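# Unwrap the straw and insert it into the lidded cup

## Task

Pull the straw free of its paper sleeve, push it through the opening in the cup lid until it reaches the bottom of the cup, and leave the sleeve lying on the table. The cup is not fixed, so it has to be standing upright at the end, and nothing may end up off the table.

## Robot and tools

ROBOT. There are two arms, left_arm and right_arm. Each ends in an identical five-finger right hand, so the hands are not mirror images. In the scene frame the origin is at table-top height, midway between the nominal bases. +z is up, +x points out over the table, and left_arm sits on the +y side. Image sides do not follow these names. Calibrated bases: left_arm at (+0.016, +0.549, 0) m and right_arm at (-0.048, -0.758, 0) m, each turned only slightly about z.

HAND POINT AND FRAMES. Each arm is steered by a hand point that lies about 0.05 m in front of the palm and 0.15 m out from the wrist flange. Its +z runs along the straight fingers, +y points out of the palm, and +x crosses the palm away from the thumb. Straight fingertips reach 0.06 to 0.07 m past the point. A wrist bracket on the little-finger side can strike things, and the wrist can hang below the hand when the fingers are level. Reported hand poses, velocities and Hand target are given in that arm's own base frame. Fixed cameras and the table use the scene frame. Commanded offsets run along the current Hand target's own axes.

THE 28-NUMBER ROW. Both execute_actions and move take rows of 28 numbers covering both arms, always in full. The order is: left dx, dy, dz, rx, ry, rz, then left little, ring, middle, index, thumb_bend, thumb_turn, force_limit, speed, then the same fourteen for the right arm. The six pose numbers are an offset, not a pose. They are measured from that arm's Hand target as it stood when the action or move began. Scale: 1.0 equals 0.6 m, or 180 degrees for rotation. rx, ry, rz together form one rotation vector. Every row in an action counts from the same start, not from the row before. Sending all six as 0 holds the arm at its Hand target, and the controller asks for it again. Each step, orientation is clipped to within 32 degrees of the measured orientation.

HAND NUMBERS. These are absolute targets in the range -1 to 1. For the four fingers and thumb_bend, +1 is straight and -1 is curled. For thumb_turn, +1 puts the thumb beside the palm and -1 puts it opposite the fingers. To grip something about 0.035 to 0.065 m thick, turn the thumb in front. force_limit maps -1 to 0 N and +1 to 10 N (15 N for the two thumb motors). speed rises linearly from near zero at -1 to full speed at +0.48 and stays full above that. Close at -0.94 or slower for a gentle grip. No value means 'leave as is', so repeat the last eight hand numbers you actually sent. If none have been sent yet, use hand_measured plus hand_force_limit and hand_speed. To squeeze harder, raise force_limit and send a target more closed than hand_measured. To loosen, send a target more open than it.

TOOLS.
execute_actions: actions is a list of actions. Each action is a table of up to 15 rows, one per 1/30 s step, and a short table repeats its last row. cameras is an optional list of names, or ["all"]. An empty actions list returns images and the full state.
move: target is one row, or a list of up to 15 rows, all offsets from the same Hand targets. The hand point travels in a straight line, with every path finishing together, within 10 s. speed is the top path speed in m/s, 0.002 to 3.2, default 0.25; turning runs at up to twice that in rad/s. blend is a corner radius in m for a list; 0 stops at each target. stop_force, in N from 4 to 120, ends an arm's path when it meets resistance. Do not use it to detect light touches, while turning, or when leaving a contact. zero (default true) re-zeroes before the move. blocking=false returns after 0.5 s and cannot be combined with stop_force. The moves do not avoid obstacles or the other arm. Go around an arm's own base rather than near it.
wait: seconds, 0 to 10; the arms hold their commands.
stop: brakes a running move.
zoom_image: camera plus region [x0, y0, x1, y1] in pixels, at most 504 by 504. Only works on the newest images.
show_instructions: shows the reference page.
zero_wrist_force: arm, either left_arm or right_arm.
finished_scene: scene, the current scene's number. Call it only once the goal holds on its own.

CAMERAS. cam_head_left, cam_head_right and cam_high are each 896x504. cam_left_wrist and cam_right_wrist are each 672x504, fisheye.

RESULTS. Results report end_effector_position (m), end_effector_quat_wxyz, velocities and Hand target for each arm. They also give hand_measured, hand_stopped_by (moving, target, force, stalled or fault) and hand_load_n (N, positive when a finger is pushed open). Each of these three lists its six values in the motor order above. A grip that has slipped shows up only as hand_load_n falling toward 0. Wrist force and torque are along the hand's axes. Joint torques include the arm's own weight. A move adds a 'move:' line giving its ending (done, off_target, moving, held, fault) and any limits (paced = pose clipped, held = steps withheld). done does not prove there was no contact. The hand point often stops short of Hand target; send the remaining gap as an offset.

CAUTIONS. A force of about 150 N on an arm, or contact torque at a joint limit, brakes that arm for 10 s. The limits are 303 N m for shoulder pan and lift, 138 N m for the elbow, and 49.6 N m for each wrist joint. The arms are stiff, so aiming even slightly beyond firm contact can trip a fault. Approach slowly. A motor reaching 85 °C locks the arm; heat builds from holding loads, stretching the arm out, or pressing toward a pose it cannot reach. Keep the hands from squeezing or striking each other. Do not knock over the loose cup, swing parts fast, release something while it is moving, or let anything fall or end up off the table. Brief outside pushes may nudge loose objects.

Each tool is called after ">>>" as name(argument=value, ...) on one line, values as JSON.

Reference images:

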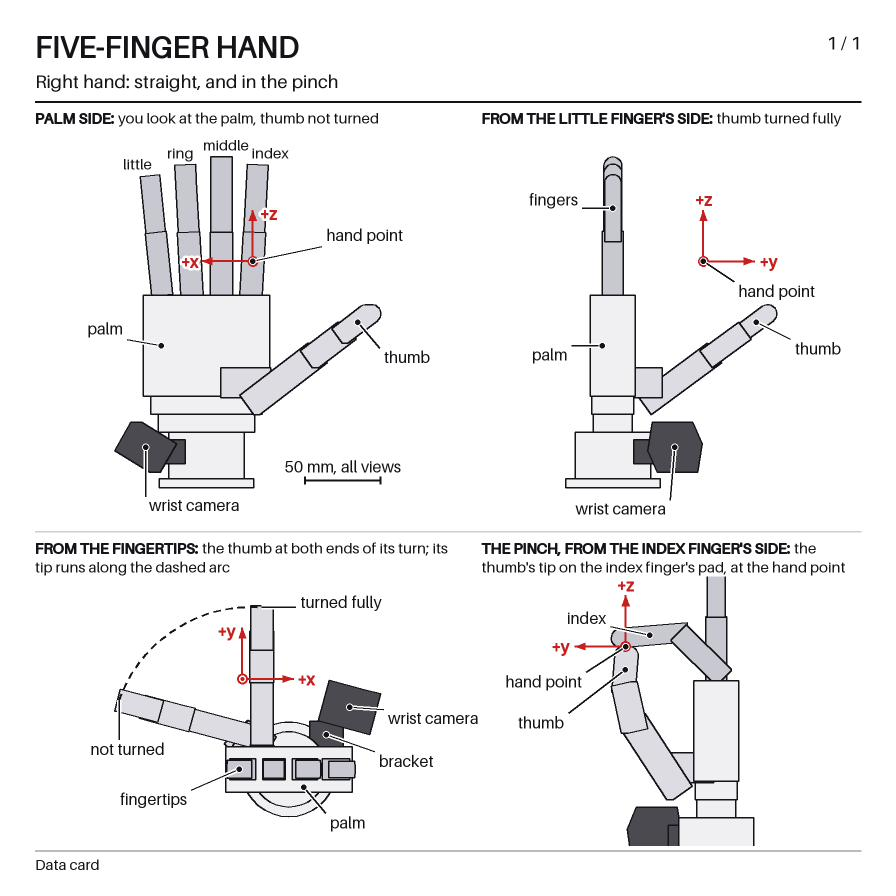

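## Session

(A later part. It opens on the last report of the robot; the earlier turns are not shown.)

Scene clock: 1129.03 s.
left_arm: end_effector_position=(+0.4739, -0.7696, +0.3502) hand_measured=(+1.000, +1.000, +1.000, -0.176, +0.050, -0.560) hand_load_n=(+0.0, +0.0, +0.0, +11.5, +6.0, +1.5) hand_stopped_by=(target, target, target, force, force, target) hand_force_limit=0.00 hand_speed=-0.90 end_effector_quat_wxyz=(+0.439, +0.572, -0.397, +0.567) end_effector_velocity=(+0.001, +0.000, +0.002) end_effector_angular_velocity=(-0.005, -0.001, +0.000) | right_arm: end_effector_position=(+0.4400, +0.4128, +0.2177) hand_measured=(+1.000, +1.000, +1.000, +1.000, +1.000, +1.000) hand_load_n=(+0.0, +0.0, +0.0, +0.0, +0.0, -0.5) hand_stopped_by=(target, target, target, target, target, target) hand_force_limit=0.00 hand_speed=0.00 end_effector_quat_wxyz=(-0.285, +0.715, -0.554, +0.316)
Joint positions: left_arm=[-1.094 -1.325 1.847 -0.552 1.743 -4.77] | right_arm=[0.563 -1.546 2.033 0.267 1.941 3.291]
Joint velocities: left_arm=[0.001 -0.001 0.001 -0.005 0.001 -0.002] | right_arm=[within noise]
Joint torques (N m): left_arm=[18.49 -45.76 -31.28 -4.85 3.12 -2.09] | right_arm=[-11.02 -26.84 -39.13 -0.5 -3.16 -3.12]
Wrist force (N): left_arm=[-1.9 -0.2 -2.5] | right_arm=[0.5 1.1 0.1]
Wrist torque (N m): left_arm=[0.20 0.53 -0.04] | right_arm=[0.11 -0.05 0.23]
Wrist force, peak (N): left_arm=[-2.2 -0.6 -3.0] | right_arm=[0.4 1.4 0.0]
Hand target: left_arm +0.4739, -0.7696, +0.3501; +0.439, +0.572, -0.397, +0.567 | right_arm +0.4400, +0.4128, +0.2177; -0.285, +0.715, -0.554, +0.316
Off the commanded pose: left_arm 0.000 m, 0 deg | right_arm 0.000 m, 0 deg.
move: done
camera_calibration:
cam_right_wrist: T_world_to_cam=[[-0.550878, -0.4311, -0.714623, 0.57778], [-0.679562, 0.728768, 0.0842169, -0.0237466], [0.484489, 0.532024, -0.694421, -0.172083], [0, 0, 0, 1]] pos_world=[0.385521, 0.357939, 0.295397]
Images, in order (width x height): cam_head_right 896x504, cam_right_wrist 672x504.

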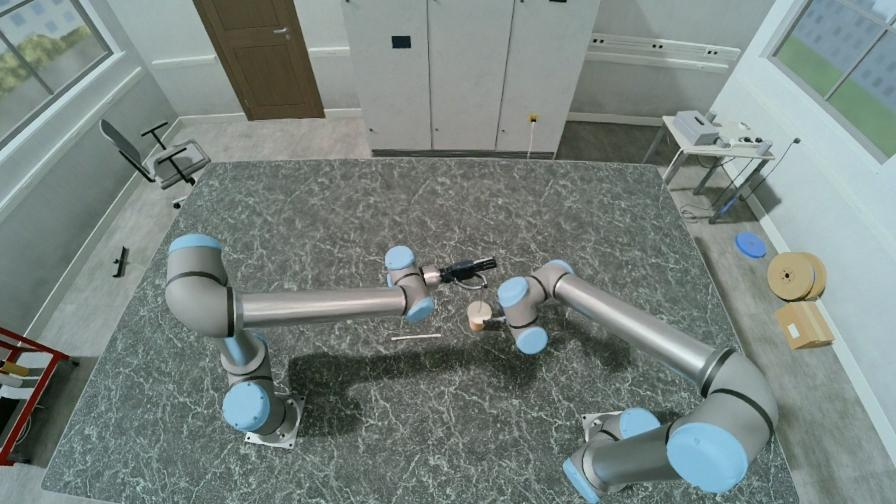

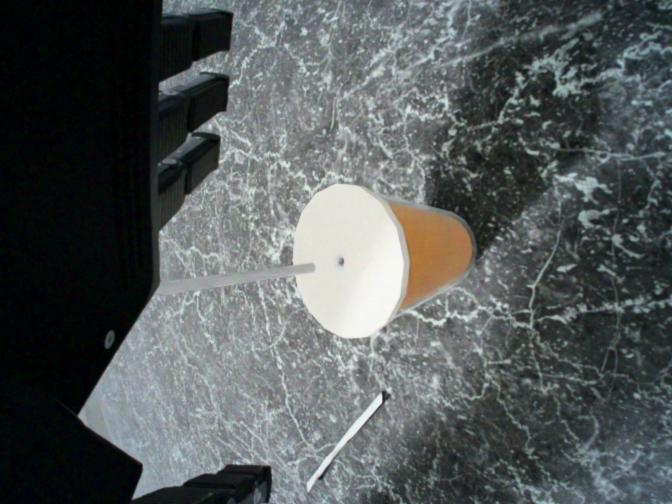

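>>> move(target=[0,0,0,0,0,0,1,1,1,-0.7,-0.4,-0.56,0.0,-0.9,0.0058,0.0713,-0.0048,0.1389,0,0,1,1,1,1,1,1,0.0,0.0], speed=0.15, cameras=["cam_right_wrist"])

>>> zoom_image(camera="cam_right_wrist", region=[250, 180, 410, 340])

Scene clock: 1220.10 s.
left_arm: end_effector_position=(+0.4739, -0.7696, +0.3501) hand_measured=(+1.000, +1.000, +1.000, -0.176, +0.050, -0.560) hand_load_n=(+0.0, +0.0, +0.0, +11.5, +6.0, +1.5) hand_stopped_by=(target, target, target, force, force, target) hand_force_limit=0.00 hand_speed=-0.90 end_effector_quat_wxyz=(+0.439, +0.572, -0.397, +0.567) | right_arm: end_effector_position=(+0.4122, +0.3997, +0.1877) hand_measured=(+1.000, +1.000, +1.000, +1.000, +1.000, +1.000) hand_load_n=(+0.0, +0.0, +0.0, +0.0, +0.0, +0.0) hand_stopped_by=(target, target, target, target, target, target) hand_force_limit=0.00 hand_speed=0.00 end_effector_quat_wxyz=(-0.433, +0.637, -0.473, +0.428)
Joint positions: left_arm=[-1.093 -1.325 1.848 -0.552 1.743 -4.77] | right_arm=[0.623 -1.685 2.357 -0.38 2.025 3.131]
Joint torques (N m): left_arm=[19.94 -43.09 -31.58 -5.12 2.91 -1.85] | right_arm=[6.92 -34.92 -22.88 -2.59 4.45 -2.99]
Wrist force (N): left_arm=[-2.2 -0.8 -3.0] | right_arm=[0.7 2.1 -0.6]
Wrist torque (N m): left_arm=[0.16 0.58 -0.07] | right_arm=[0.32 -0.06 0.24]
Wrist force, peak (N): left_arm=[-2.4 -0.7 -3.0] | right_arm=[0.5 2.3 -0.7]
Hand target: left_arm +0.4739, -0.7696, +0.3501; +0.439, +0.572, -0.397, +0.567 | right_arm +0.4122, +0.3997, +0.1876; -0.433, +0.637, -0.473, +0.428
Off the commanded pose: left_arm 0.000 m, 0 deg | right_arm 0.000 m, 0 deg.
move: done
camera_calibration:
cam_right_wrist: T_world_to_cam=[[-0.176845, -0.386445, -0.9052, 0.399044], [-0.706875, 0.689831, -0.156402, 0.0414374], [0.684875, 0.612204, -0.395161, -0.343316], [0, 0, 0, 1]] pos_world=[0.334988, 0.335803, 0.23203]
Images, in order (width x height): cam_right_wrist 672x504.

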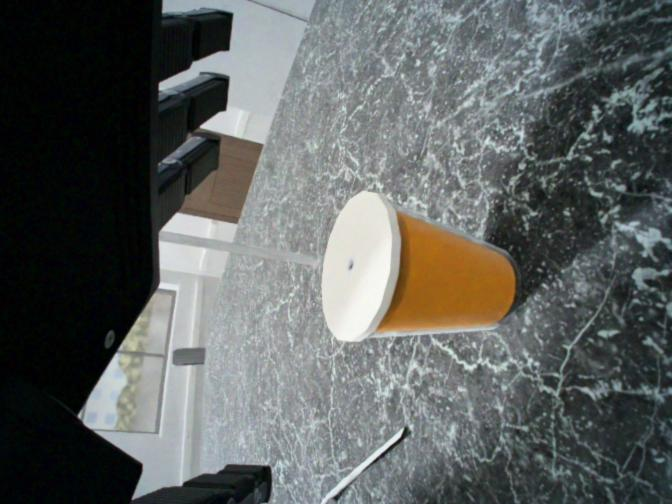

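Scaled by 3.150 from the camera's 672x504 image, which has a finer 960x720 frame.

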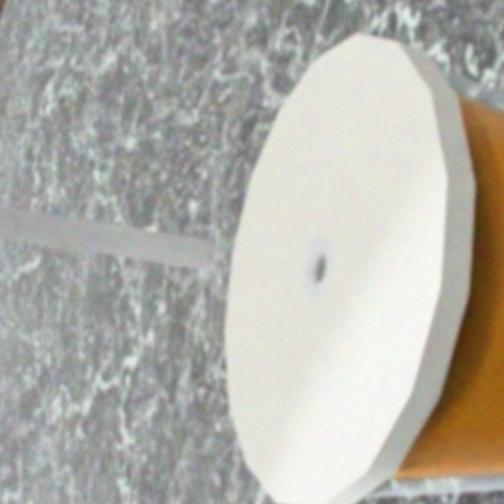

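>>> move(target=[-0.033,-0.0048,-0.0012,0,0,0,1,1,1,-0.7,-0.4,-0.56,0.0,-0.9,-0.0058,-0.0627,0.0345,-0.1389,0,0,1,1,1,1,1,1,0.0,0.0], speed=0.12, cameras=["cam_right_wrist"])

>>> zoom_image(camera="cam_right_wrist", region=[305, 232, 365, 292])

Scene clock: 1264.60 s.
left_arm: end_effector_position=(+0.4756, -0.7689, +0.3302) hand_measured=(+1.000, +1.000, +1.000, -0.176, +0.050, -0.560) hand_load_n=(+0.0, +0.0, +0.0, +11.5, +6.0, +1.5) hand_stopped_by=(target, target, target, force, force, target) hand_force_limit=0.00 hand_speed=-0.90 end_effector_quat_wxyz=(+0.439, +0.572, -0.397, +0.567) | right_arm: end_effector_position=(+0.4400, +0.4128, +0.2178) hand_measured=(+1.000, +1.000, +1.000, +1.000, +1.000, +1.000) hand_load_n=(+0.0, +0.0, +0.0, +0.0, +0.0, +0.0) hand_stopped_by=(target, target, target, target, target, target) hand_force_limit=0.00 hand_speed=0.00 end_effector_quat_wxyz=(-0.285, +0.715, -0.554, +0.316)
Joint positions: left_arm=[-1.091 -1.306 1.864 -0.587 1.746 -4.77] | right_arm=[0.563 -1.546 2.033 0.267 1.941 3.291]
Joint torques (N m): left_arm=[20.4 -45.98 -31.2 -5.2 2.92 -2.27] | right_arm=[-11.11 -25.92 -40.24 4.97 -3.08 2.59]
Wrist force (N): left_arm=[-2.0 -0.4 -2.6] | right_arm=[0.7 1.1 0.2]
Wrist torque (N m): left_arm=[0.20 0.50 -0.05] | right_arm=[0.10 -0.09 0.04]
Wrist force, peak (N): left_arm=[-2.3 -0.6 -2.9] | right_arm=[0.8 2.2 -1.0]
Hand target: left_arm +0.4756, -0.7689, +0.3302; +0.439, +0.572, -0.397, +0.567 | right_arm +0.4401, +0.4128, +0.2178; -0.285, +0.715, -0.554, +0.316
Off the commanded pose: left_arm 0.000 m, 0 deg | right_arm 0.000 m, 0 deg.
move: done
camera_calibration:
cam_right_wrist: T_world_to_cam=[[-0.550696, -0.431087, -0.714772, 0.57775], [-0.679606, 0.728742, 0.0840901, -0.0236824], [0.484634, 0.532071, -0.694284, -0.172196], [0, 0, 0, 1]] pos_world=[0.385521, 0.357939, 0.295398]
Images, in order (width x height): cam_right_wrist 672x504.

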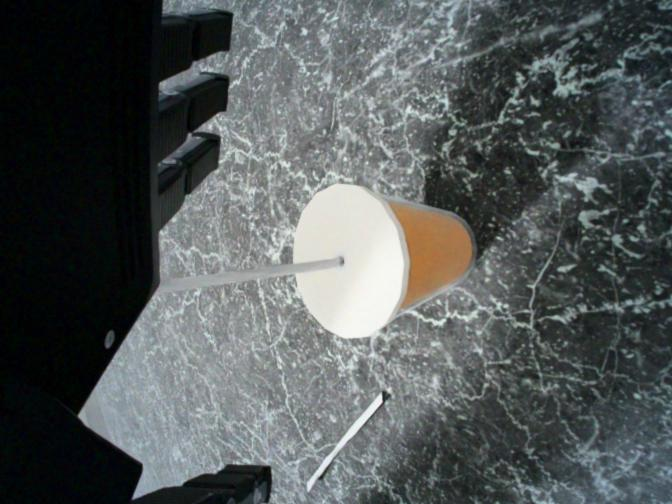

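Scaled by 8.400 from the camera's 672x504 image, which has a finer 960x720 frame.

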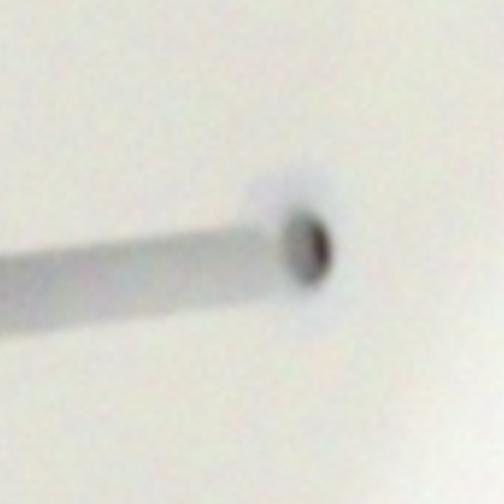

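>>> move(target=[-0.0058,-0.0007,0.0007,0,0,0,1,1,1,-0.7,-0.4,-0.56,0.0,-0.9,0,0,0,0,0,0,1,1,1,1,1,1,0.0,0.0], speed=0.02, stop_force=4, cameras=["cam_right_wrist"])

>>> zoom_image(camera="cam_right_wrist", region=[305, 232, 365, 292])

Scene clock: 1287.93 s.
left_arm: end_effector_position=(+0.4760, -0.7693, +0.3267) hand_measured=(+1.000, +1.000, +1.000, -0.176, +0.050, -0.560) hand_load_n=(+0.0, +0.0, +0.0, +11.5, +6.0, +1.5) hand_stopped_by=(target, target, target, force, force, target) hand_force_limit=0.00 hand_speed=-0.90 end_effector_quat_wxyz=(+0.439, +0.572, -0.397, +0.567) | right_arm: end_effector_position=(+0.4401, +0.4128, +0.2178) hand_measured=(+1.000, +1.000, +1.000, +1.000, +1.000, +1.000) hand_load_n=(+0.0, +0.0, +0.0, +0.0, +0.0, -0.5) hand_stopped_by=(target, target, target, target, target, target) hand_force_limit=0.00 hand_speed=0.00 end_effector_quat_wxyz=(-0.285, +0.715, -0.554, +0.316)
Joint positions: left_arm=[-1.09 -1.302 1.866 -0.593 1.746 -4.77] | right_arm=[0.563 -1.546 2.033 0.267 1.941 3.291]
Joint torques (N m): left_arm=[21.85 -45.31 -30.74 -5.14 2.87 -2.23] | right_arm=[-10.41 -26.29 -39.07 4.14 -2.86 2.66]
Wrist force (N): left_arm=[-2.1 -0.3 -2.0] | right_arm=[0.6 1.0 0.1]
Wrist torque (N m): left_arm=[0.18 0.51 -0.06] | right_arm=[0.09 -0.07 0.03]
Wrist force, peak (N): left_arm=[-2.2 -0.9 -2.5] | right_arm=[0.5 1.5 -0.1]
Hand target: left_arm +0.4760, -0.7693, +0.3267; +0.439, +0.572, -0.397, +0.567 | right_arm +0.4401, +0.4128, +0.2178; -0.285, +0.715, -0.554, +0.316
Off the commanded pose: left_arm 0.000 m, 0 deg | right_arm 0.000 m, 0 deg.
move: done
camera_calibration:
cam_right_wrist: T_world_to_cam=[[-0.550878, -0.4311, -0.714623, 0.57778], [-0.679562, 0.728768, 0.0842169, -0.0237466], [0.484489, 0.532024, -0.694421, -0.172083], [0, 0, 0, 1]] pos_world=[0.385521, 0.357939, 0.295397]
Images, in order (width x height): cam_right_wrist 672x504.

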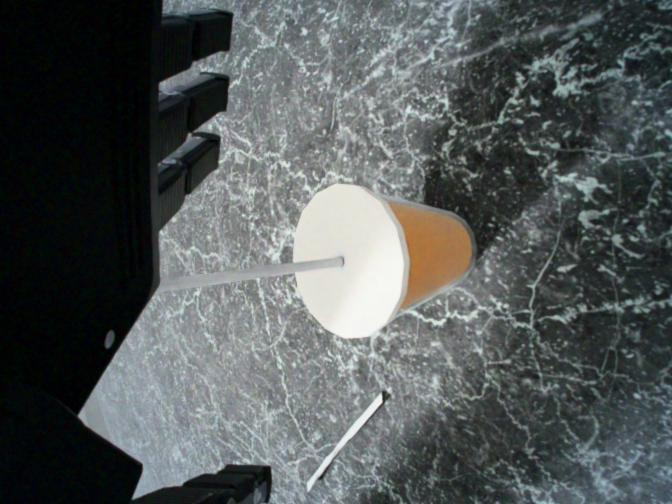

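Scaled by 8.400 from the camera's 672x504 image, which has a finer 960x720 frame.

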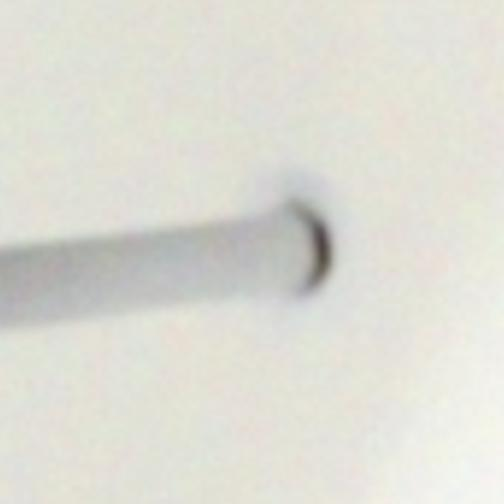

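>>> move(target=[[0,-0.0002,0.0004,0,0,0,1,1,1,-0.7,-0.4,-0.56,0.0,-0.9,0,0,0,0,0,0,1,1,1,1,1,1,0.0,0.0],[-0.0067,-0.0005,0.0002,0,0,0,1,1,1,-0.7,-0.4,-0.56,0.0,-0.9,0,0,0,0,0,0,1,1,1,1,1,1,0.0,0.0]], speed=0.008, stop_force=4, cameras=["cam_right_wrist"])

>>> zoom_image(camera="cam_right_wrist", region=[305, 232, 365, 292])

Scene clock: 1306.87 s.
left_arm: end_effector_position=(+0.4762, -0.7695, +0.3227) hand_measured=(+1.000, +1.000, +1.000, -0.176, +0.050, -0.560) hand_load_n=(+0.0, +0.0, +0.0, +11.5, +6.0, +1.0) hand_stopped_by=(target, target, target, force, force, target) hand_force_limit=0.00 hand_speed=-0.90 end_effector_quat_wxyz=(+0.439, +0.572, -0.397, +0.567) | right_arm: end_effector_position=(+0.4401, +0.4128, +0.2178) hand_measured=(+1.000, +1.000, +1.000, +1.000, +1.000, +1.000) hand_load_n=(+0.0, +0.0, +0.0, +0.0, +0.0, +0.0) hand_stopped_by=(target, target, target, target, target, target) hand_force_limit=0.00 hand_speed=0.00 end_effector_quat_wxyz=(-0.285, +0.715, -0.554, +0.316)
Joint positions: left_arm=[-1.09 -1.298 1.869 -0.6 1.746 -4.77] | right_arm=[0.563 -1.546 2.033 0.267 1.941 3.291]
Joint torques (N m): left_arm=[8.88 -43.84 -29.32 -4.86 0.42 -1.89] | right_arm=[-8.1 -26.65 -39.18 4.02 -2.61 2.77]
Wrist force (N): left_arm=[-0.5 -0.5 -2.5] | right_arm=[0.3 1.2 0.1]
Wrist torque (N m): left_arm=[0.17 0.48 -0.05] | right_arm=[0.12 -0.03 0.02]
Wrist force, peak (N): left_arm=[-2.0 -0.3 -2.7] | right_arm=[0.5 1.6 0.1]
Hand target: left_arm +0.4762, -0.7695, +0.3227; +0.439, +0.572, -0.397, +0.567 | right_arm +0.4401, +0.4128, +0.2178; -0.285, +0.715, -0.554, +0.316
Off the commanded pose: left_arm 0.000 m, 0 deg | right_arm 0.000 m, 0 deg.
move: done
camera_calibration:
cam_right_wrist: T_world_to_cam=[[-0.550878, -0.4311, -0.714623, 0.57778], [-0.679562, 0.728768, 0.0842169, -0.0237466], [0.484489, 0.532024, -0.694421, -0.172083], [0, 0, 0, 1]] pos_world=[0.385521, 0.357939, 0.295397]
Images, in order (width x height): cam_right_wrist 672x504.

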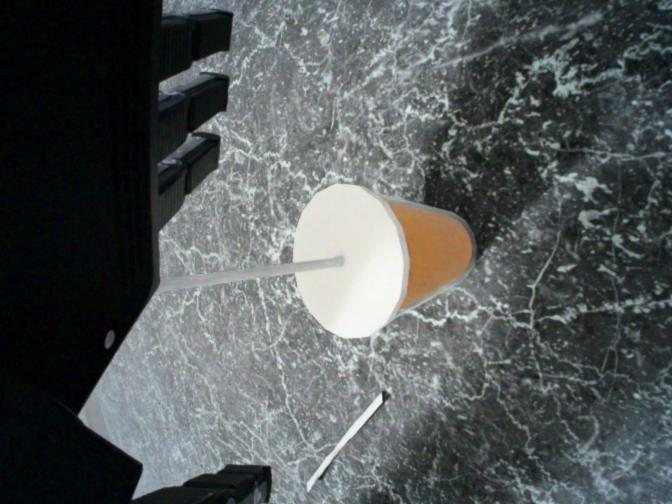

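Scaled by 8.400 from the camera's 672x504 image, which has a finer 960x720 frame.

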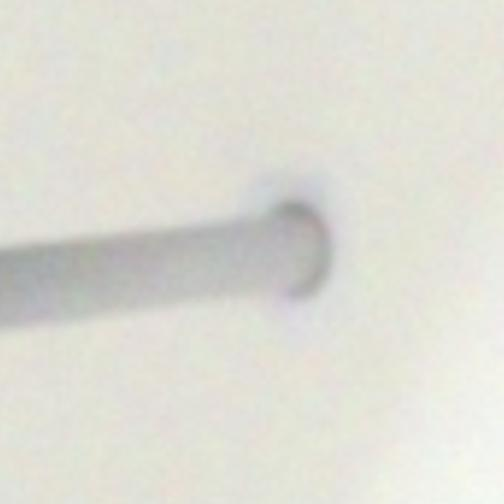

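>>> move(target=[-0.0332,-0.0017,-0.001,0,0,0,1,1,1,-0.7,-0.4,-0.56,0.0,-0.9,0,0,0,0,0,0,1,1,1,1,1,1,0.0,0.0], speed=0.015, stop_force=4, cameras=["cam_right_wrist"])

>>> zoom_image(camera="cam_right_wrist", region=[305, 232, 365, 292])

Scene clock: 1318.47 s.
left_arm: end_effector_position=(+0.4761, -0.7695, +0.3027) hand_measured=(+1.000, +1.000, +1.000, -0.176, +0.050, -0.560) hand_load_n=(+0.0, +0.0, +0.0, +11.5, +5.5, -0.5) hand_stopped_by=(target, target, target, force, force, target) hand_force_limit=0.00 hand_speed=-0.90 end_effector_quat_wxyz=(+0.439, +0.572, -0.397, +0.567) | right_arm: end_effector_position=(+0.4401, +0.4128, +0.2178) hand_measured=(+1.000, +1.000, +1.000, +1.000, +1.000, +1.000) hand_load_n=(+0.0, +0.0, +0.0, +0.0, +0.0, +0.0) hand_stopped_by=(target, target, target, target, target, target) hand_force_limit=0.00 hand_speed=0.00 end_effector_quat_wxyz=(-0.285, +0.715, -0.554, +0.316)
Joint positions: left_arm=[-1.09 -1.279 1.885 -0.635 1.746 -4.77] | right_arm=[0.563 -1.546 2.033 0.267 1.941 3.291]
Joint torques (N m): left_arm=[-14.69 -42.61 -27.33 -3.73 -2.12 -0.59] | right_arm=[-5.24 -26.51 -38.91 3.96 -2 2.81]
Wrist force (N): left_arm=[2.8 -0.5 -2.2] | right_arm=[0.3 1.2 -0.1]
Wrist torque (N m): left_arm=[0.11 0.46 -0.06] | right_arm=[0.14 -0.02 0.02]
Wrist force, peak (N): left_arm=[3.6 -0.3 -2.1] | right_arm=[0.4 1.5 -0.1]
Hand target: left_arm +0.4761, -0.7695, +0.3027; +0.439, +0.572, -0.397, +0.567 | right_arm +0.4401, +0.4128, +0.2178; -0.285, +0.715, -0.554, +0.316
Off the commanded pose: left_arm 0.000 m, 0 deg | right_arm 0.000 m, 0 deg.
move: done
camera_calibration:
cam_right_wrist: T_world_to_cam=[[-0.550878, -0.4311, -0.714623, 0.57778], [-0.679562, 0.728768, 0.0842169, -0.0237466], [0.484489, 0.532024, -0.694421, -0.172083], [0, 0, 0, 1]] pos_world=[0.385521, 0.357939, 0.295397]
Images, in order (width x height): cam_right_wrist 672x504.

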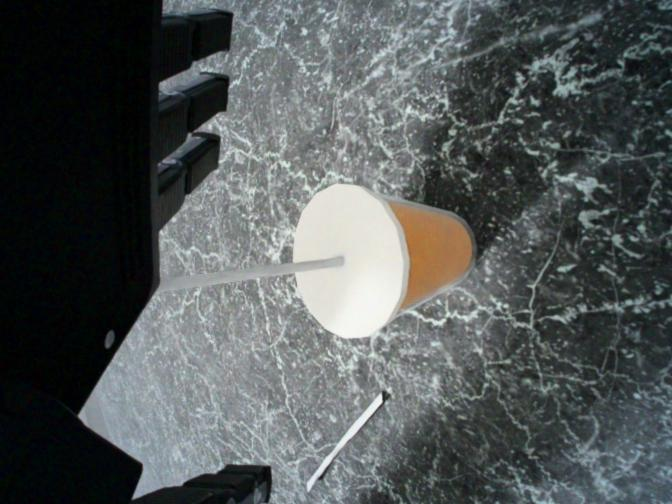

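Scaled by 8.400 from the camera's 672x504 image, which has a finer 960x720 frame.

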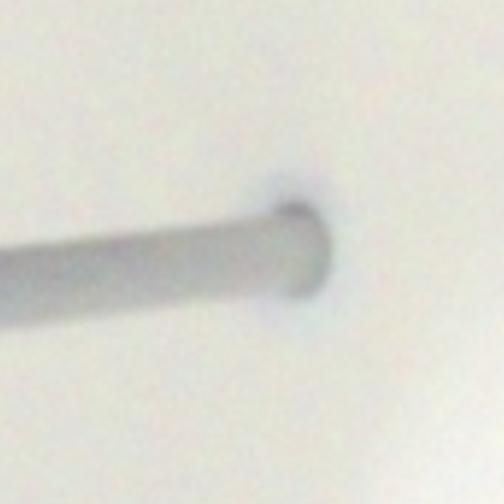

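>>> wait(seconds=0, cameras=["cam_left_wrist"])

>>> zoom_image(camera="cam_left_wrist", region=[270, 160, 450, 400])

Scene clock: 1325.67 s.
left_arm: end_effector_position=(+0.4761, -0.7695, +0.3027) hand_measured=(+1.000, +1.000, +1.000, -0.176, +0.050, -0.560) hand_load_n=(+0.0, +0.0, +0.0, +11.5, +5.0, -1.0) hand_stopped_by=(target, target, target, force, force, target) hand_force_limit=0.00 hand_speed=-0.90 end_effector_quat_wxyz=(+0.439, +0.572, -0.397, +0.567) | right_arm: end_effector_position=(+0.4401, +0.4128, +0.2178) hand_measured=(+1.000, +1.000, +1.000, +1.000, +1.000, +1.000) hand_load_n=(+0.0, +0.0, +0.0, +0.0, +0.0, +0.0) hand_stopped_by=(target, target, target, target, target, target) hand_force_limit=0.00 hand_speed=0.00 end_effector_quat_wxyz=(-0.285, +0.715, -0.554, +0.316)
Joint positions: left_arm=[-1.09 -1.279 1.885 -0.635 1.746 -4.77] | right_arm=[0.563 -1.546 2.033 0.267 1.941 3.291]
Joint torques (N m): left_arm=[-15.98 -41.24 -26.81 -3.94 -2.04 -0.03] | right_arm=[-4.47 -26.3 -39.09 4.01 -1.84 2.51]
Wrist force (N): left_arm=[2.3 0.2 -2.4] | right_arm=[0.4 1.1 0.4]
Wrist torque (N m): left_arm=[0.23 0.51 -0.05] | right_arm=[0.09 -0.06 0.02]
Wrist force, peak (N): left_arm=[3.3 0.0 -2.4] | right_arm=[0.4 1.4 0.0]
Hand target: left_arm +0.4761, -0.7695, +0.3027; +0.439, +0.572, -0.397, +0.567 | right_arm +0.4401, +0.4128, +0.2178; -0.285, +0.715, -0.554, +0.316
Off the commanded pose: left_arm 0.000 m, 0 deg | right_arm 0.000 m, 0 deg.
camera_calibration:
cam_left_wrist: T_world_to_cam=[[-0.916279, -0.283341, 0.283109, 0.133182], [-0.384712, 0.425815, -0.81895, 0.751592], [0.11149, -0.859302, -0.49917, -0.448521], [0, 0, 0, 1]] pos_world=[0.461184, -0.667719, 0.353923]
Images, in order (width x height): cam_left_wrist 672x504.

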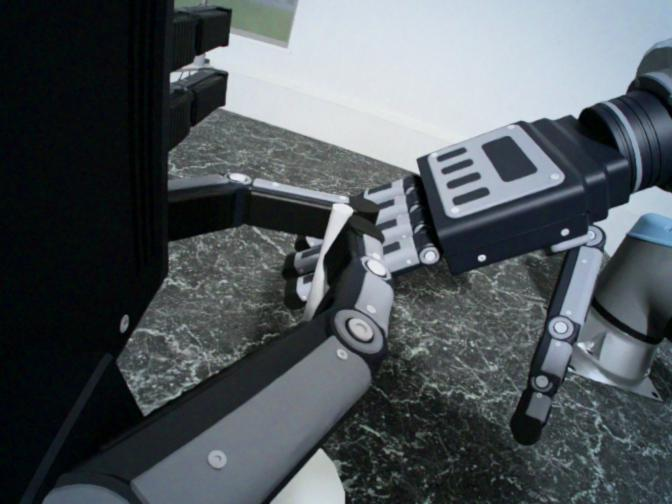

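Scaled by 2.100 from the camera's 672x504 image, which has a finer 960x720 frame.

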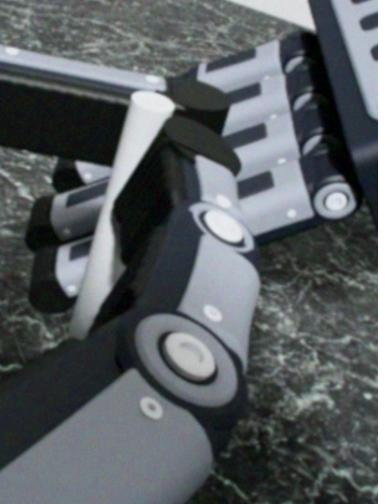

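>>> move(target=[[0.0003,-0.0057,-0.0033,0,0,0,1,1,1,-0.7,-0.4,-0.56,0.0,-0.9,0,0,0,0,0,0,1,1,1,1,1,1,0.0,0.0],[-0.0329,-0.0074,-0.0043,0,0,0,1,1,1,-0.7,-0.4,-0.56,0.0,-0.9,0,0,0,0,0,0,1,1,1,1,1,1,0.0,0.0]], speed=0.015, stop_force=5, cameras=["cam_right_wrist","cam_left_wrist"])

>>> zoom_image(camera="cam_left_wrist", region=[270, 160, 450, 400])

Scene clock: 1353.00 s.
left_arm: end_effector_position=(+0.4788, -0.7666, +0.2827) hand_measured=(+1.000, +1.000, +1.000, -0.176, +0.050, -0.560) hand_load_n=(+0.0, +0.0, +0.0, +11.0, +4.5, -2.0) hand_stopped_by=(target, target, target, force, force, target) hand_force_limit=0.00 hand_speed=-0.90 end_effector_quat_wxyz=(+0.439, +0.572, -0.397, +0.567) | right_arm: end_effector_position=(+0.4401, +0.4128, +0.2178) hand_measured=(+1.000, +1.000, +1.000, +1.000, +1.000, +1.000) hand_load_n=(+0.0, +0.0, +0.0, +0.0, +0.0, +0.0) hand_stopped_by=(target, target, target, target, target, target) hand_force_limit=0.00 hand_speed=0.00 end_effector_quat_wxyz=(-0.285, +0.715, -0.554, +0.316)
Joint positions: left_arm=[-1.085 -1.26 1.901 -0.671 1.752 -4.771] | right_arm=[0.563 -1.546 2.033 0.267 1.941 3.291]
Joint torques (N m): left_arm=[7.73 -42.66 -24.87 -3.56 -0.48 -1.63] | right_arm=[-2.27 -27.46 -38.96 4.1 -1.25 2.39]
Wrist force (N): left_arm=[3.8 0.0 -2.4] | right_arm=[0.5 1.4 0.0]
Wrist torque (N m): left_arm=[0.22 0.51 -0.02] | right_arm=[0.16 -0.06 0.03]
Wrist force, peak (N): left_arm=[4.6 0.0 -2.7] | right_arm=[0.7 1.3 0.0]
Hand target: left_arm +0.4788, -0.7666, +0.2827; +0.439, +0.572, -0.397, +0.567 | right_arm +0.4401, +0.4128, +0.2178; -0.285, +0.715, -0.554, +0.316
Off the commanded pose: left_arm 0.000 m, 0 deg | right_arm 0.000 m, 0 deg.
move: done
camera_calibration:
cam_left_wrist: T_world_to_cam=[[-0.916279, -0.283341, 0.283109, 0.14214], [-0.384712, 0.425815, -0.81895, 0.735017], [0.11149, -0.859302, -0.49917, -0.456314], [0, 0, 0, 1]] pos_world=[0.463884, -0.664819, 0.333923]
cam_right_wrist: T_world_to_cam=[[-0.550878, -0.4311, -0.714623, 0.57778], [-0.679562, 0.728768, 0.0842169, -0.0237466], [0.484489, 0.532024, -0.694421, -0.172083], [0, 0, 0, 1]] pos_world=[0.385521, 0.357939, 0.295397]
Images, in order (width x height): cam_left_wrist 672x504, cam_right_wrist 672x504.

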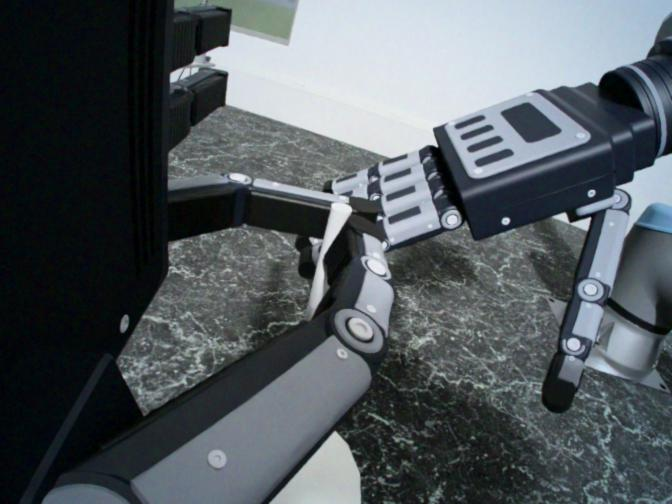

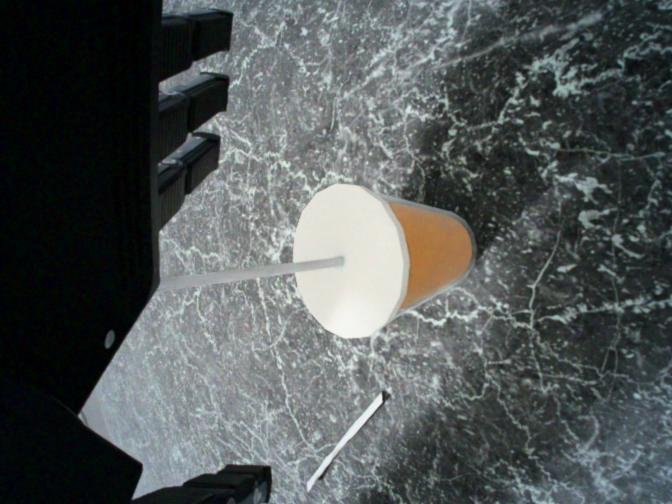

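Scaled by 2.100 from the camera's 672x504 image, which has a finer 960x720 frame.

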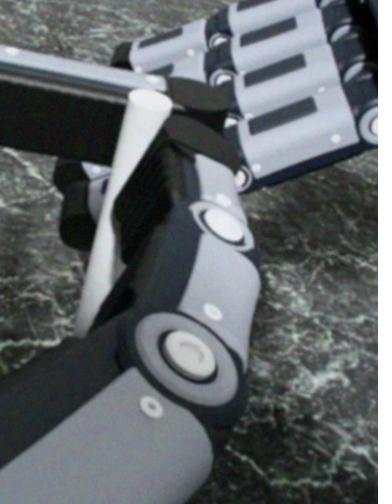

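>>> move(target=[[0,0,0,0,0,0,1,1,1,-0.7,-0.4,-0.56,0.0,-0.9,0.1,0,-0.167,0,0,0,1,1,1,1,1,1,0.0,0.0],[-0.1081,-0.0067,-0.0039,0,0,0,1,1,1,-0.7,-0.4,-0.56,0.0,-0.9,0.1,0,-0.167,0,0,0,1,1,1,1,1,1,0.0,0.0]], speed=[0.2,0.025], stop_force=6, cameras=["cam_right_wrist","cam_left_wrist"])

Scene clock: 1369.73 s.
left_arm: end_effector_position=(+0.4792, -0.7660, +0.2177) hand_measured=(+1.000, +1.000, +1.000, -0.178, +0.048, -0.560) hand_load_n=(-0.5, +0.0, +0.0, +0.5, +0.5, +0.0) hand_stopped_by=(target, target, target, force, force, target) hand_force_limit=0.00 hand_speed=-0.90 end_effector_quat_wxyz=(+0.439, +0.572, -0.397, +0.567) | right_arm: end_effector_position=(+0.3743, +0.3488, +0.2900) hand_measured=(+1.000, +1.000, +1.000, +1.000, +1.000, +1.000) hand_load_n=(+0.0, +0.0, +0.0, +0.0, +0.0, +0.0) hand_stopped_by=(target, target, target, target, target, target) hand_force_limit=0.00 hand_speed=0.00 end_effector_quat_wxyz=(-0.285, +0.715, -0.554, +0.316)
Joint positions: left_arm=[-1.084 -1.187 1.943 -0.785 1.753 -4.771] | right_arm=[0.507 -1.771 2.095 0.416 1.9 3.251]
Joint torques (N m): left_arm=[21.37 -50.84 -25.63 -4.8 2.61 -2.07] | right_arm=[-11.09 -32.58 -28.72 4.08 -3.07 -3.21]
Wrist force (N): left_arm=[-1.3 0.2 -2.0] | right_arm=[1.0 0.7 -0.3]
Wrist torque (N m): left_arm=[0.23 0.50 -0.09] | right_arm=[0.07 -0.06 0.27]
Wrist force, peak (N): left_arm=[4.8 0.0 -2.4] | right_arm=[1.3 1.1 -1.1]
Hand target: left_arm +0.4792, -0.7660, +0.2177; +0.439, +0.572, -0.397, +0.567 | right_arm +0.3743, +0.3488, +0.2900; -0.285, +0.715, -0.554, +0.316
Off the commanded pose: left_arm 0.000 m, 0 deg | right_arm 0.000 m, 0 deg.
move: done
camera_calibration:
cam_left_wrist: T_world_to_cam=[[-0.916279, -0.283341, 0.283109, 0.161078], [-0.384712, 0.425815, -0.81895, 0.681684], [0.11149, -0.859302, -0.49917, -0.488289], [0, 0, 0, 1]] pos_world=[0.464284, -0.664219, 0.268923]
cam_right_wrist: T_world_to_cam=[[-0.550878, -0.4311, -0.714623, 0.56555], [-0.679562, 0.728768, 0.0842169, -0.0277603], [0.484489, 0.532024, -0.694421, -0.0560118], [0, 0, 0, 1]] pos_world=[0.319821, 0.293839, 0.367597]
Images, in order (width x height): cam_left_wrist 672x504, cam_right_wrist 672x504.

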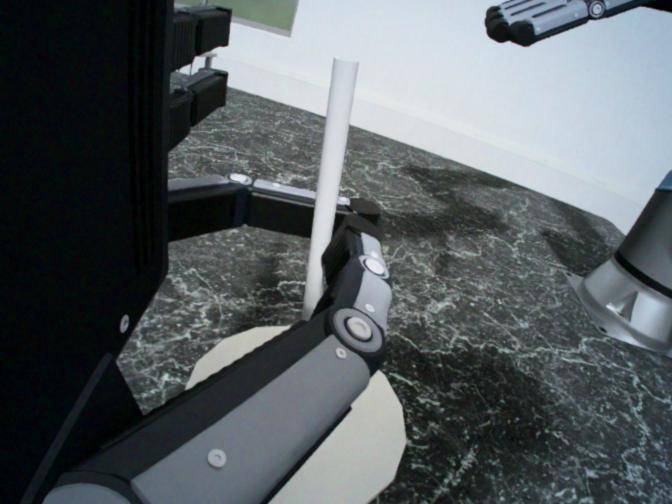

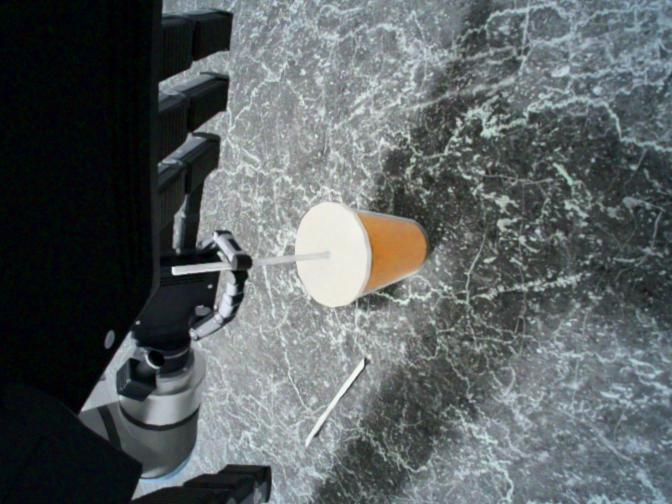

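>>> move(target=[[0,0,0,0,0,0,1,1,1,-0.75,0.048,-0.56,0.1,-0.92,0,0,0,0,0,0,1,1,1,1,1,1,0.0,0.0],[0,0,0,0,0,0,1,1,1,-0.75,-0.45,-0.56,0.1,-0.92,0,0,0,0,0,0,1,1,1,1,1,1,0.0,0.0]], speed=0.03, cameras=["cam_left_wrist","cam_right_wrist"])

Scene clock: 1390.10 s.
left_arm: end_effector_position=(+0.4792, -0.7660, +0.2177) hand_measured=(+1.000, +1.000, +1.000, -0.234, +0.010, -0.560) hand_load_n=(+0.0, -0.5, +0.0, +10.0, +7.5, +1.0) hand_stopped_by=(target, target, target, force, force, target) hand_force_limit=0.10 hand_speed=-0.92 end_effector_quat_wxyz=(+0.439, +0.572, -0.397, +0.567) | right_arm: end_effector_position=(+0.3743, +0.3488, +0.2900) hand_measured=(+1.000, +1.000, +1.000, +1.000, +1.000, +1.000) hand_load_n=(+0.0, +0.0, +0.0, +0.0, +0.0, +0.0) hand_stopped_by=(target, target, target, target, target, target) hand_force_limit=0.00 hand_speed=0.00 end_effector_quat_wxyz=(-0.285, +0.715, -0.554, +0.316)
Joint positions: left_arm=[-1.084 -1.187 1.943 -0.785 1.753 -4.771] | right_arm=[0.507 -1.771 2.095 0.416 1.9 3.251]
Joint torques (N m): left_arm=[20.5 -50.48 -27.44 -4.7 2.5 -1.78] | right_arm=[-11.45 -31.45 -28.63 3.98 -3.31 -3.17]
Wrist force (N): left_arm=[-1.9 0.5 -1.7] | right_arm=[1.0 0.8 -0.5]
Wrist torque (N m): left_arm=[0.25 0.49 -0.09] | right_arm=[0.10 -0.06 0.27]
Wrist force, peak (N): left_arm=[-2.4 0.5 -1.7] | right_arm=[1.1 0.9 -0.2]
Hand target: left_arm +0.4792, -0.7660, +0.2177; +0.439, +0.572, -0.397, +0.567 | right_arm +0.3743, +0.3488, +0.2900; -0.285, +0.715, -0.554, +0.316
Off the commanded pose: left_arm 0.000 m, 0 deg | right_arm 0.000 m, 0 deg.
move: done
camera_calibration:
cam_left_wrist: T_world_to_cam=[[-0.916279, -0.283341, 0.283109, 0.161078], [-0.384712, 0.425815, -0.81895, 0.681684], [0.11149, -0.859302, -0.49917, -0.488289], [0, 0, 0, 1]] pos_world=[0.464284, -0.664219, 0.268923]
cam_right_wrist: T_world_to_cam=[[-0.550878, -0.4311, -0.714623, 0.56555], [-0.679562, 0.728768, 0.0842169, -0.0277603], [0.484489, 0.532024, -0.694421, -0.0560118], [0, 0, 0, 1]] pos_world=[0.319821, 0.293839, 0.367597]
Images, in order (width x height): cam_left_wrist 672x504, cam_right_wrist 672x504.

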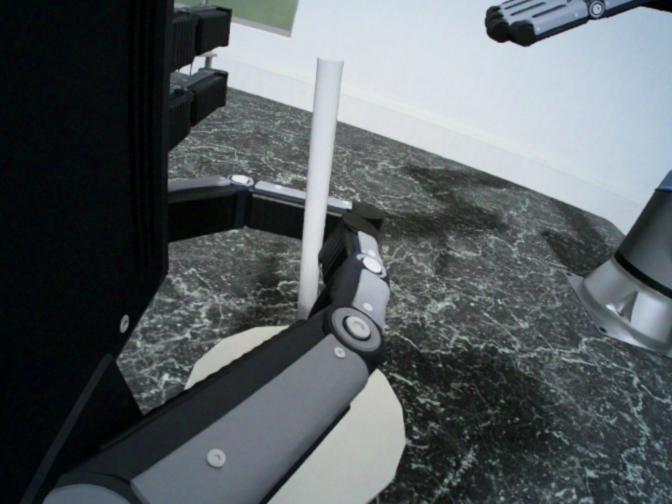

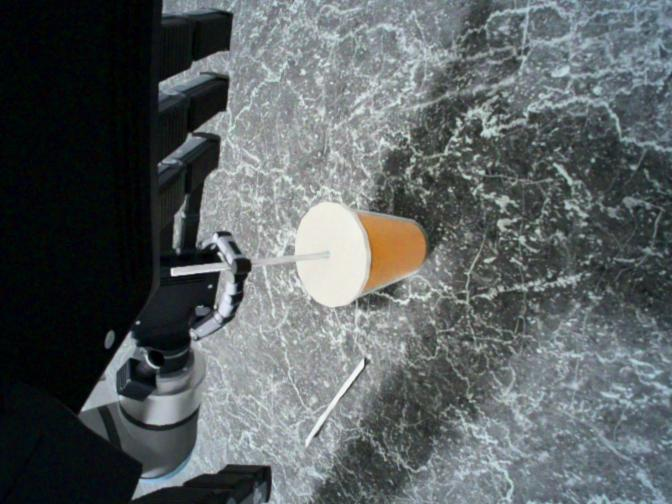

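>>> move(target=[-0.0499,-0.0026,-0.0015,0,0,0,1,1,1,-0.75,-0.45,-0.56,0.1,-0.92,0,0,0,0,0,0,1,1,1,1,1,1,0.0,0.0], speed=0.025, stop_force=8, cameras=["cam_left_wrist","cam_right_wrist"])

Scene clock: 1415.13 s.
left_arm: end_effector_position=(+0.4792, -0.7660, +0.1877) hand_measured=(+1.000, +1.000, +1.000, -0.234, +0.010, -0.560) hand_load_n=(+0.0, +0.0, +0.0, +9.5, +7.5, +0.5) hand_stopped_by=(target, target, target, force, force, target) hand_force_limit=0.10 hand_speed=-0.92 end_effector_quat_wxyz=(+0.439, +0.572, -0.397, +0.567) | right_arm: end_effector_position=(+0.3743, +0.3488, +0.2900) hand_measured=(+1.000, +1.000, +1.000, +1.000, +1.000, +1.000) hand_load_n=(+0.0, +0.0, +0.0, -0.5, +0.0, +0.0) hand_stopped_by=(target, target, target, target, target, target) hand_force_limit=0.00 hand_speed=0.00 end_effector_quat_wxyz=(-0.285, +0.715, -0.554, +0.316)
Joint positions: left_arm=[-1.084 -1.15 1.957 -0.837 1.753 -4.771] | right_arm=[0.507 -1.771 2.095 0.416 1.9 3.251]
Joint torques (N m): left_arm=[-3.79 -51.16 -23.49 -4.64 -1.79 0.01] | right_arm=[-10.11 -31.85 -29.26 4.01 -3.03 -3.03]
Wrist force (N): left_arm=[0.0 0.6 -2.0] | right_arm=[0.8 0.8 -0.4]
Wrist torque (N m): left_arm=[0.22 0.42 -0.05] | right_arm=[0.09 -0.03 0.27]
Wrist force, peak (N): left_arm=[-2.5 0.6 -1.7] | right_arm=[1.3 1.1 -0.3]
Hand target: left_arm +0.4791, -0.7660, +0.1877; +0.439, +0.572, -0.397, +0.567 | right_arm +0.3743, +0.3488, +0.2900; -0.285, +0.715, -0.554, +0.316
Off the commanded pose: left_arm 0.000 m, 0 deg | right_arm 0.000 m, 0 deg.
move: done
camera_calibration:
cam_left_wrist: T_world_to_cam=[[-0.916279, -0.283341, 0.283109, 0.169572], [-0.384712, 0.425815, -0.81895, 0.657116], [0.11149, -0.859302, -0.49917, -0.503264], [0, 0, 0, 1]] pos_world=[0.464284, -0.664219, 0.238923]
cam_right_wrist: T_world_to_cam=[[-0.550878, -0.4311, -0.714623, 0.56555], [-0.679562, 0.728768, 0.0842169, -0.0277603], [0.484489, 0.532024, -0.694421, -0.0560118], [0, 0, 0, 1]] pos_world=[0.319821, 0.293839, 0.367597]
Images, in order (width x height): cam_left_wrist 672x504, cam_right_wrist 672x504.

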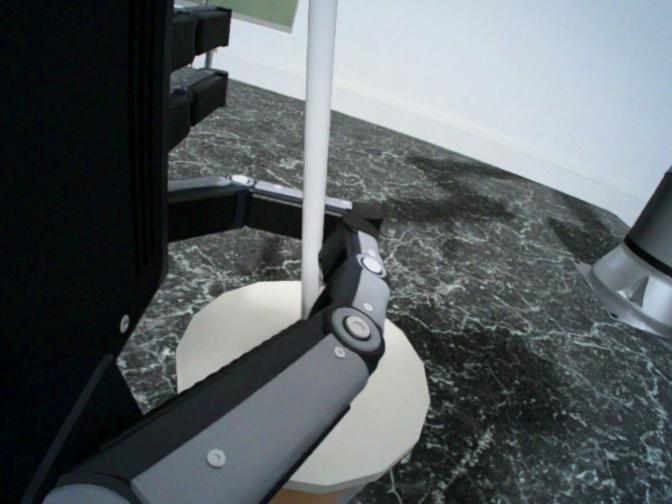

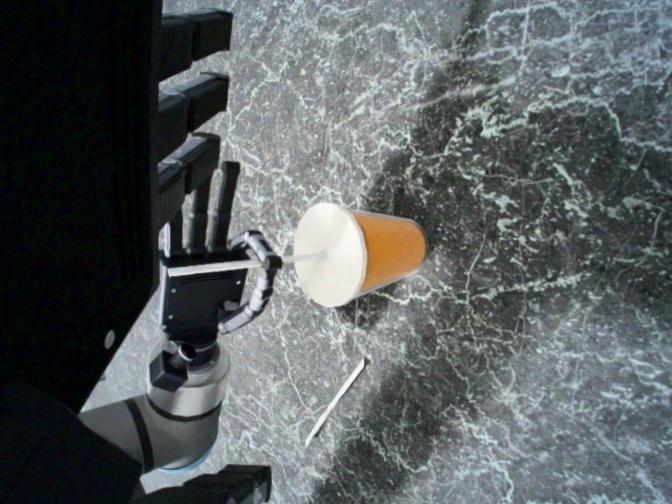

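>>> move(target=[[0,0,0,0,0,0,1,1,1,0.05,0.15,-0.56,0.1,-0.6,0,0,0,0,0,0,1,1,1,1,1,1,0.0,0.0],[0,-0.0167,0,0,0,0,1,1,1,0.05,0.15,-0.56,0.1,-0.6,0,0,0,0,0,0,1,1,1,1,1,1,0.0,0.0],[0.0665,-0.0132,0.002,0,0,0,1,1,1,0.05,0.15,-0.56,0.1,-0.6,0,0,0,0,0,0,1,1,1,1,1,1,0.0,0.0]], speed=0.05, cameras=["cam_left_wrist","cam_right_wrist"])

>>> zoom_image(camera="cam_left_wrist", region=[270, 60, 450, 400])

>>> zoom_image(camera="cam_right_wrist", region=[150, 180, 440, 400])

Scene clock: 1448.47 s.
left_arm: end_effector_position=(+0.4887, -0.7630, +0.2270) hand_measured=(+1.000, +1.000, +1.000, +0.050, +0.150, -0.560) hand_load_n=(+0.5, +0.0, +0.0, +0.0, +0.0, +0.0) hand_stopped_by=(target, target, target, target, target, target) hand_force_limit=0.10 hand_speed=-0.60 end_effector_quat_wxyz=(+0.439, +0.572, -0.397, +0.567) | right_arm: end_effector_position=(+0.3743, +0.3488, +0.2900) hand_measured=(+1.000, +1.000, +1.000, +1.000, +1.000, +1.000) hand_load_n=(+0.0, -0.5, +0.0, +0.0, -0.5, -0.5) hand_stopped_by=(target, target, target, target, target, target) hand_force_limit=0.00 hand_speed=0.00 end_effector_quat_wxyz=(-0.285, +0.715, -0.554, +0.316)
Joint positions: left_arm=[-1.069 -1.193 1.928 -0.766 1.768 -4.771] | right_arm=[0.507 -1.771 2.095 0.416 1.9 3.251]
Joint torques (N m): left_arm=[21.4 -77.57 -39.22 0.65 2.72 -0.57] | right_arm=[-11.23 -32.59 -29.26 3.88 -2.99 -3.03]
Wrist force (N): left_arm=[-1.5 0.1 -1.5] | right_arm=[1.1 0.7 -0.5]
Wrist torque (N m): left_arm=[0.25 0.41 -0.07] | right_arm=[0.08 -0.07 0.28]
Wrist force, peak (N): left_arm=[-1.5 -0.3 -3.0] | right_arm=[1.1 0.9 -0.3]
Hand target: left_arm +0.4887, -0.7630, +0.2271; +0.439, +0.572, -0.397, +0.567 | right_arm +0.3743, +0.3488, +0.2900; -0.285, +0.715, -0.554, +0.316
Off the commanded pose: left_arm 0.000 m, 0 deg | right_arm 0.000 m, 0 deg.
move: done
camera_calibration:
cam_left_wrist: T_world_to_cam=[[-0.91629, -0.283262, 0.283154, 0.168045], [-0.384715, 0.425849, -0.818931, 0.691696], [0.111391, -0.859311, -0.499176, -0.482086], [0, 0, 0, 1]] pos_world=[0.473784, -0.661219, 0.278223]
cam_right_wrist: T_world_to_cam=[[-0.550878, -0.4311, -0.714623, 0.56555], [-0.679562, 0.728768, 0.0842169, -0.0277603], [0.484489, 0.532024, -0.694421, -0.0560118], [0, 0, 0, 1]] pos_world=[0.319821, 0.293839, 0.367597]
Images, in order (width x height): cam_left_wrist 672x504, cam_right_wrist 672x504.

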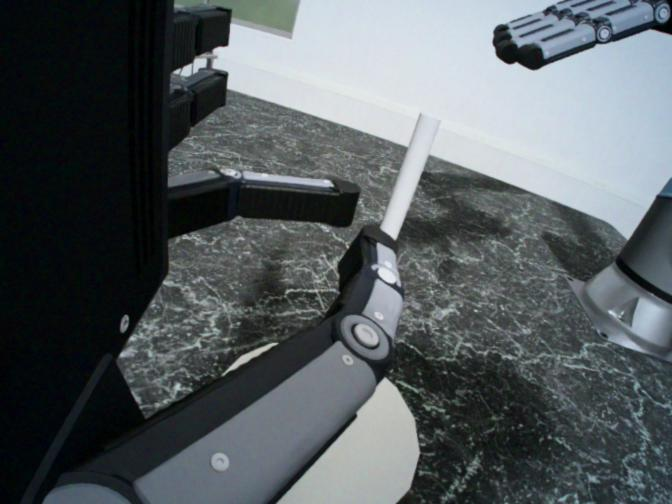

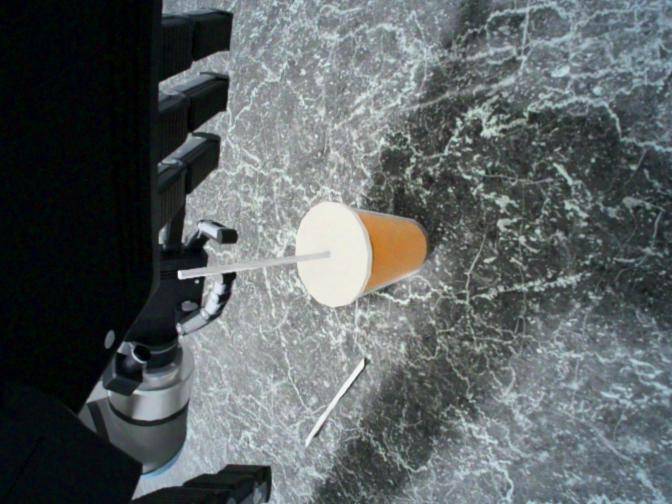

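Scaled by 1.482 from the camera's 672x504 image, which has a finer 960x720 frame.

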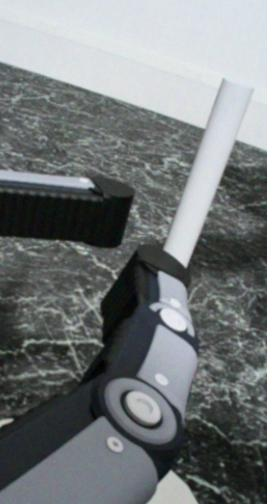

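Scaled by 1.738 from the camera's 672x504 image, which has a finer 960x720 frame.

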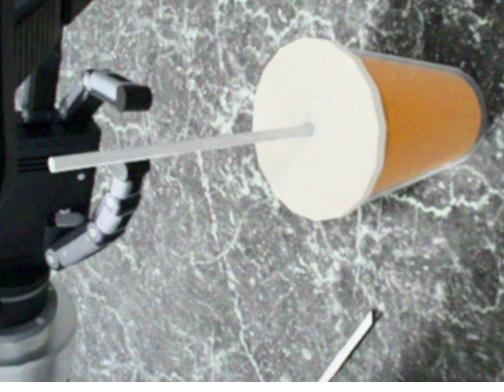

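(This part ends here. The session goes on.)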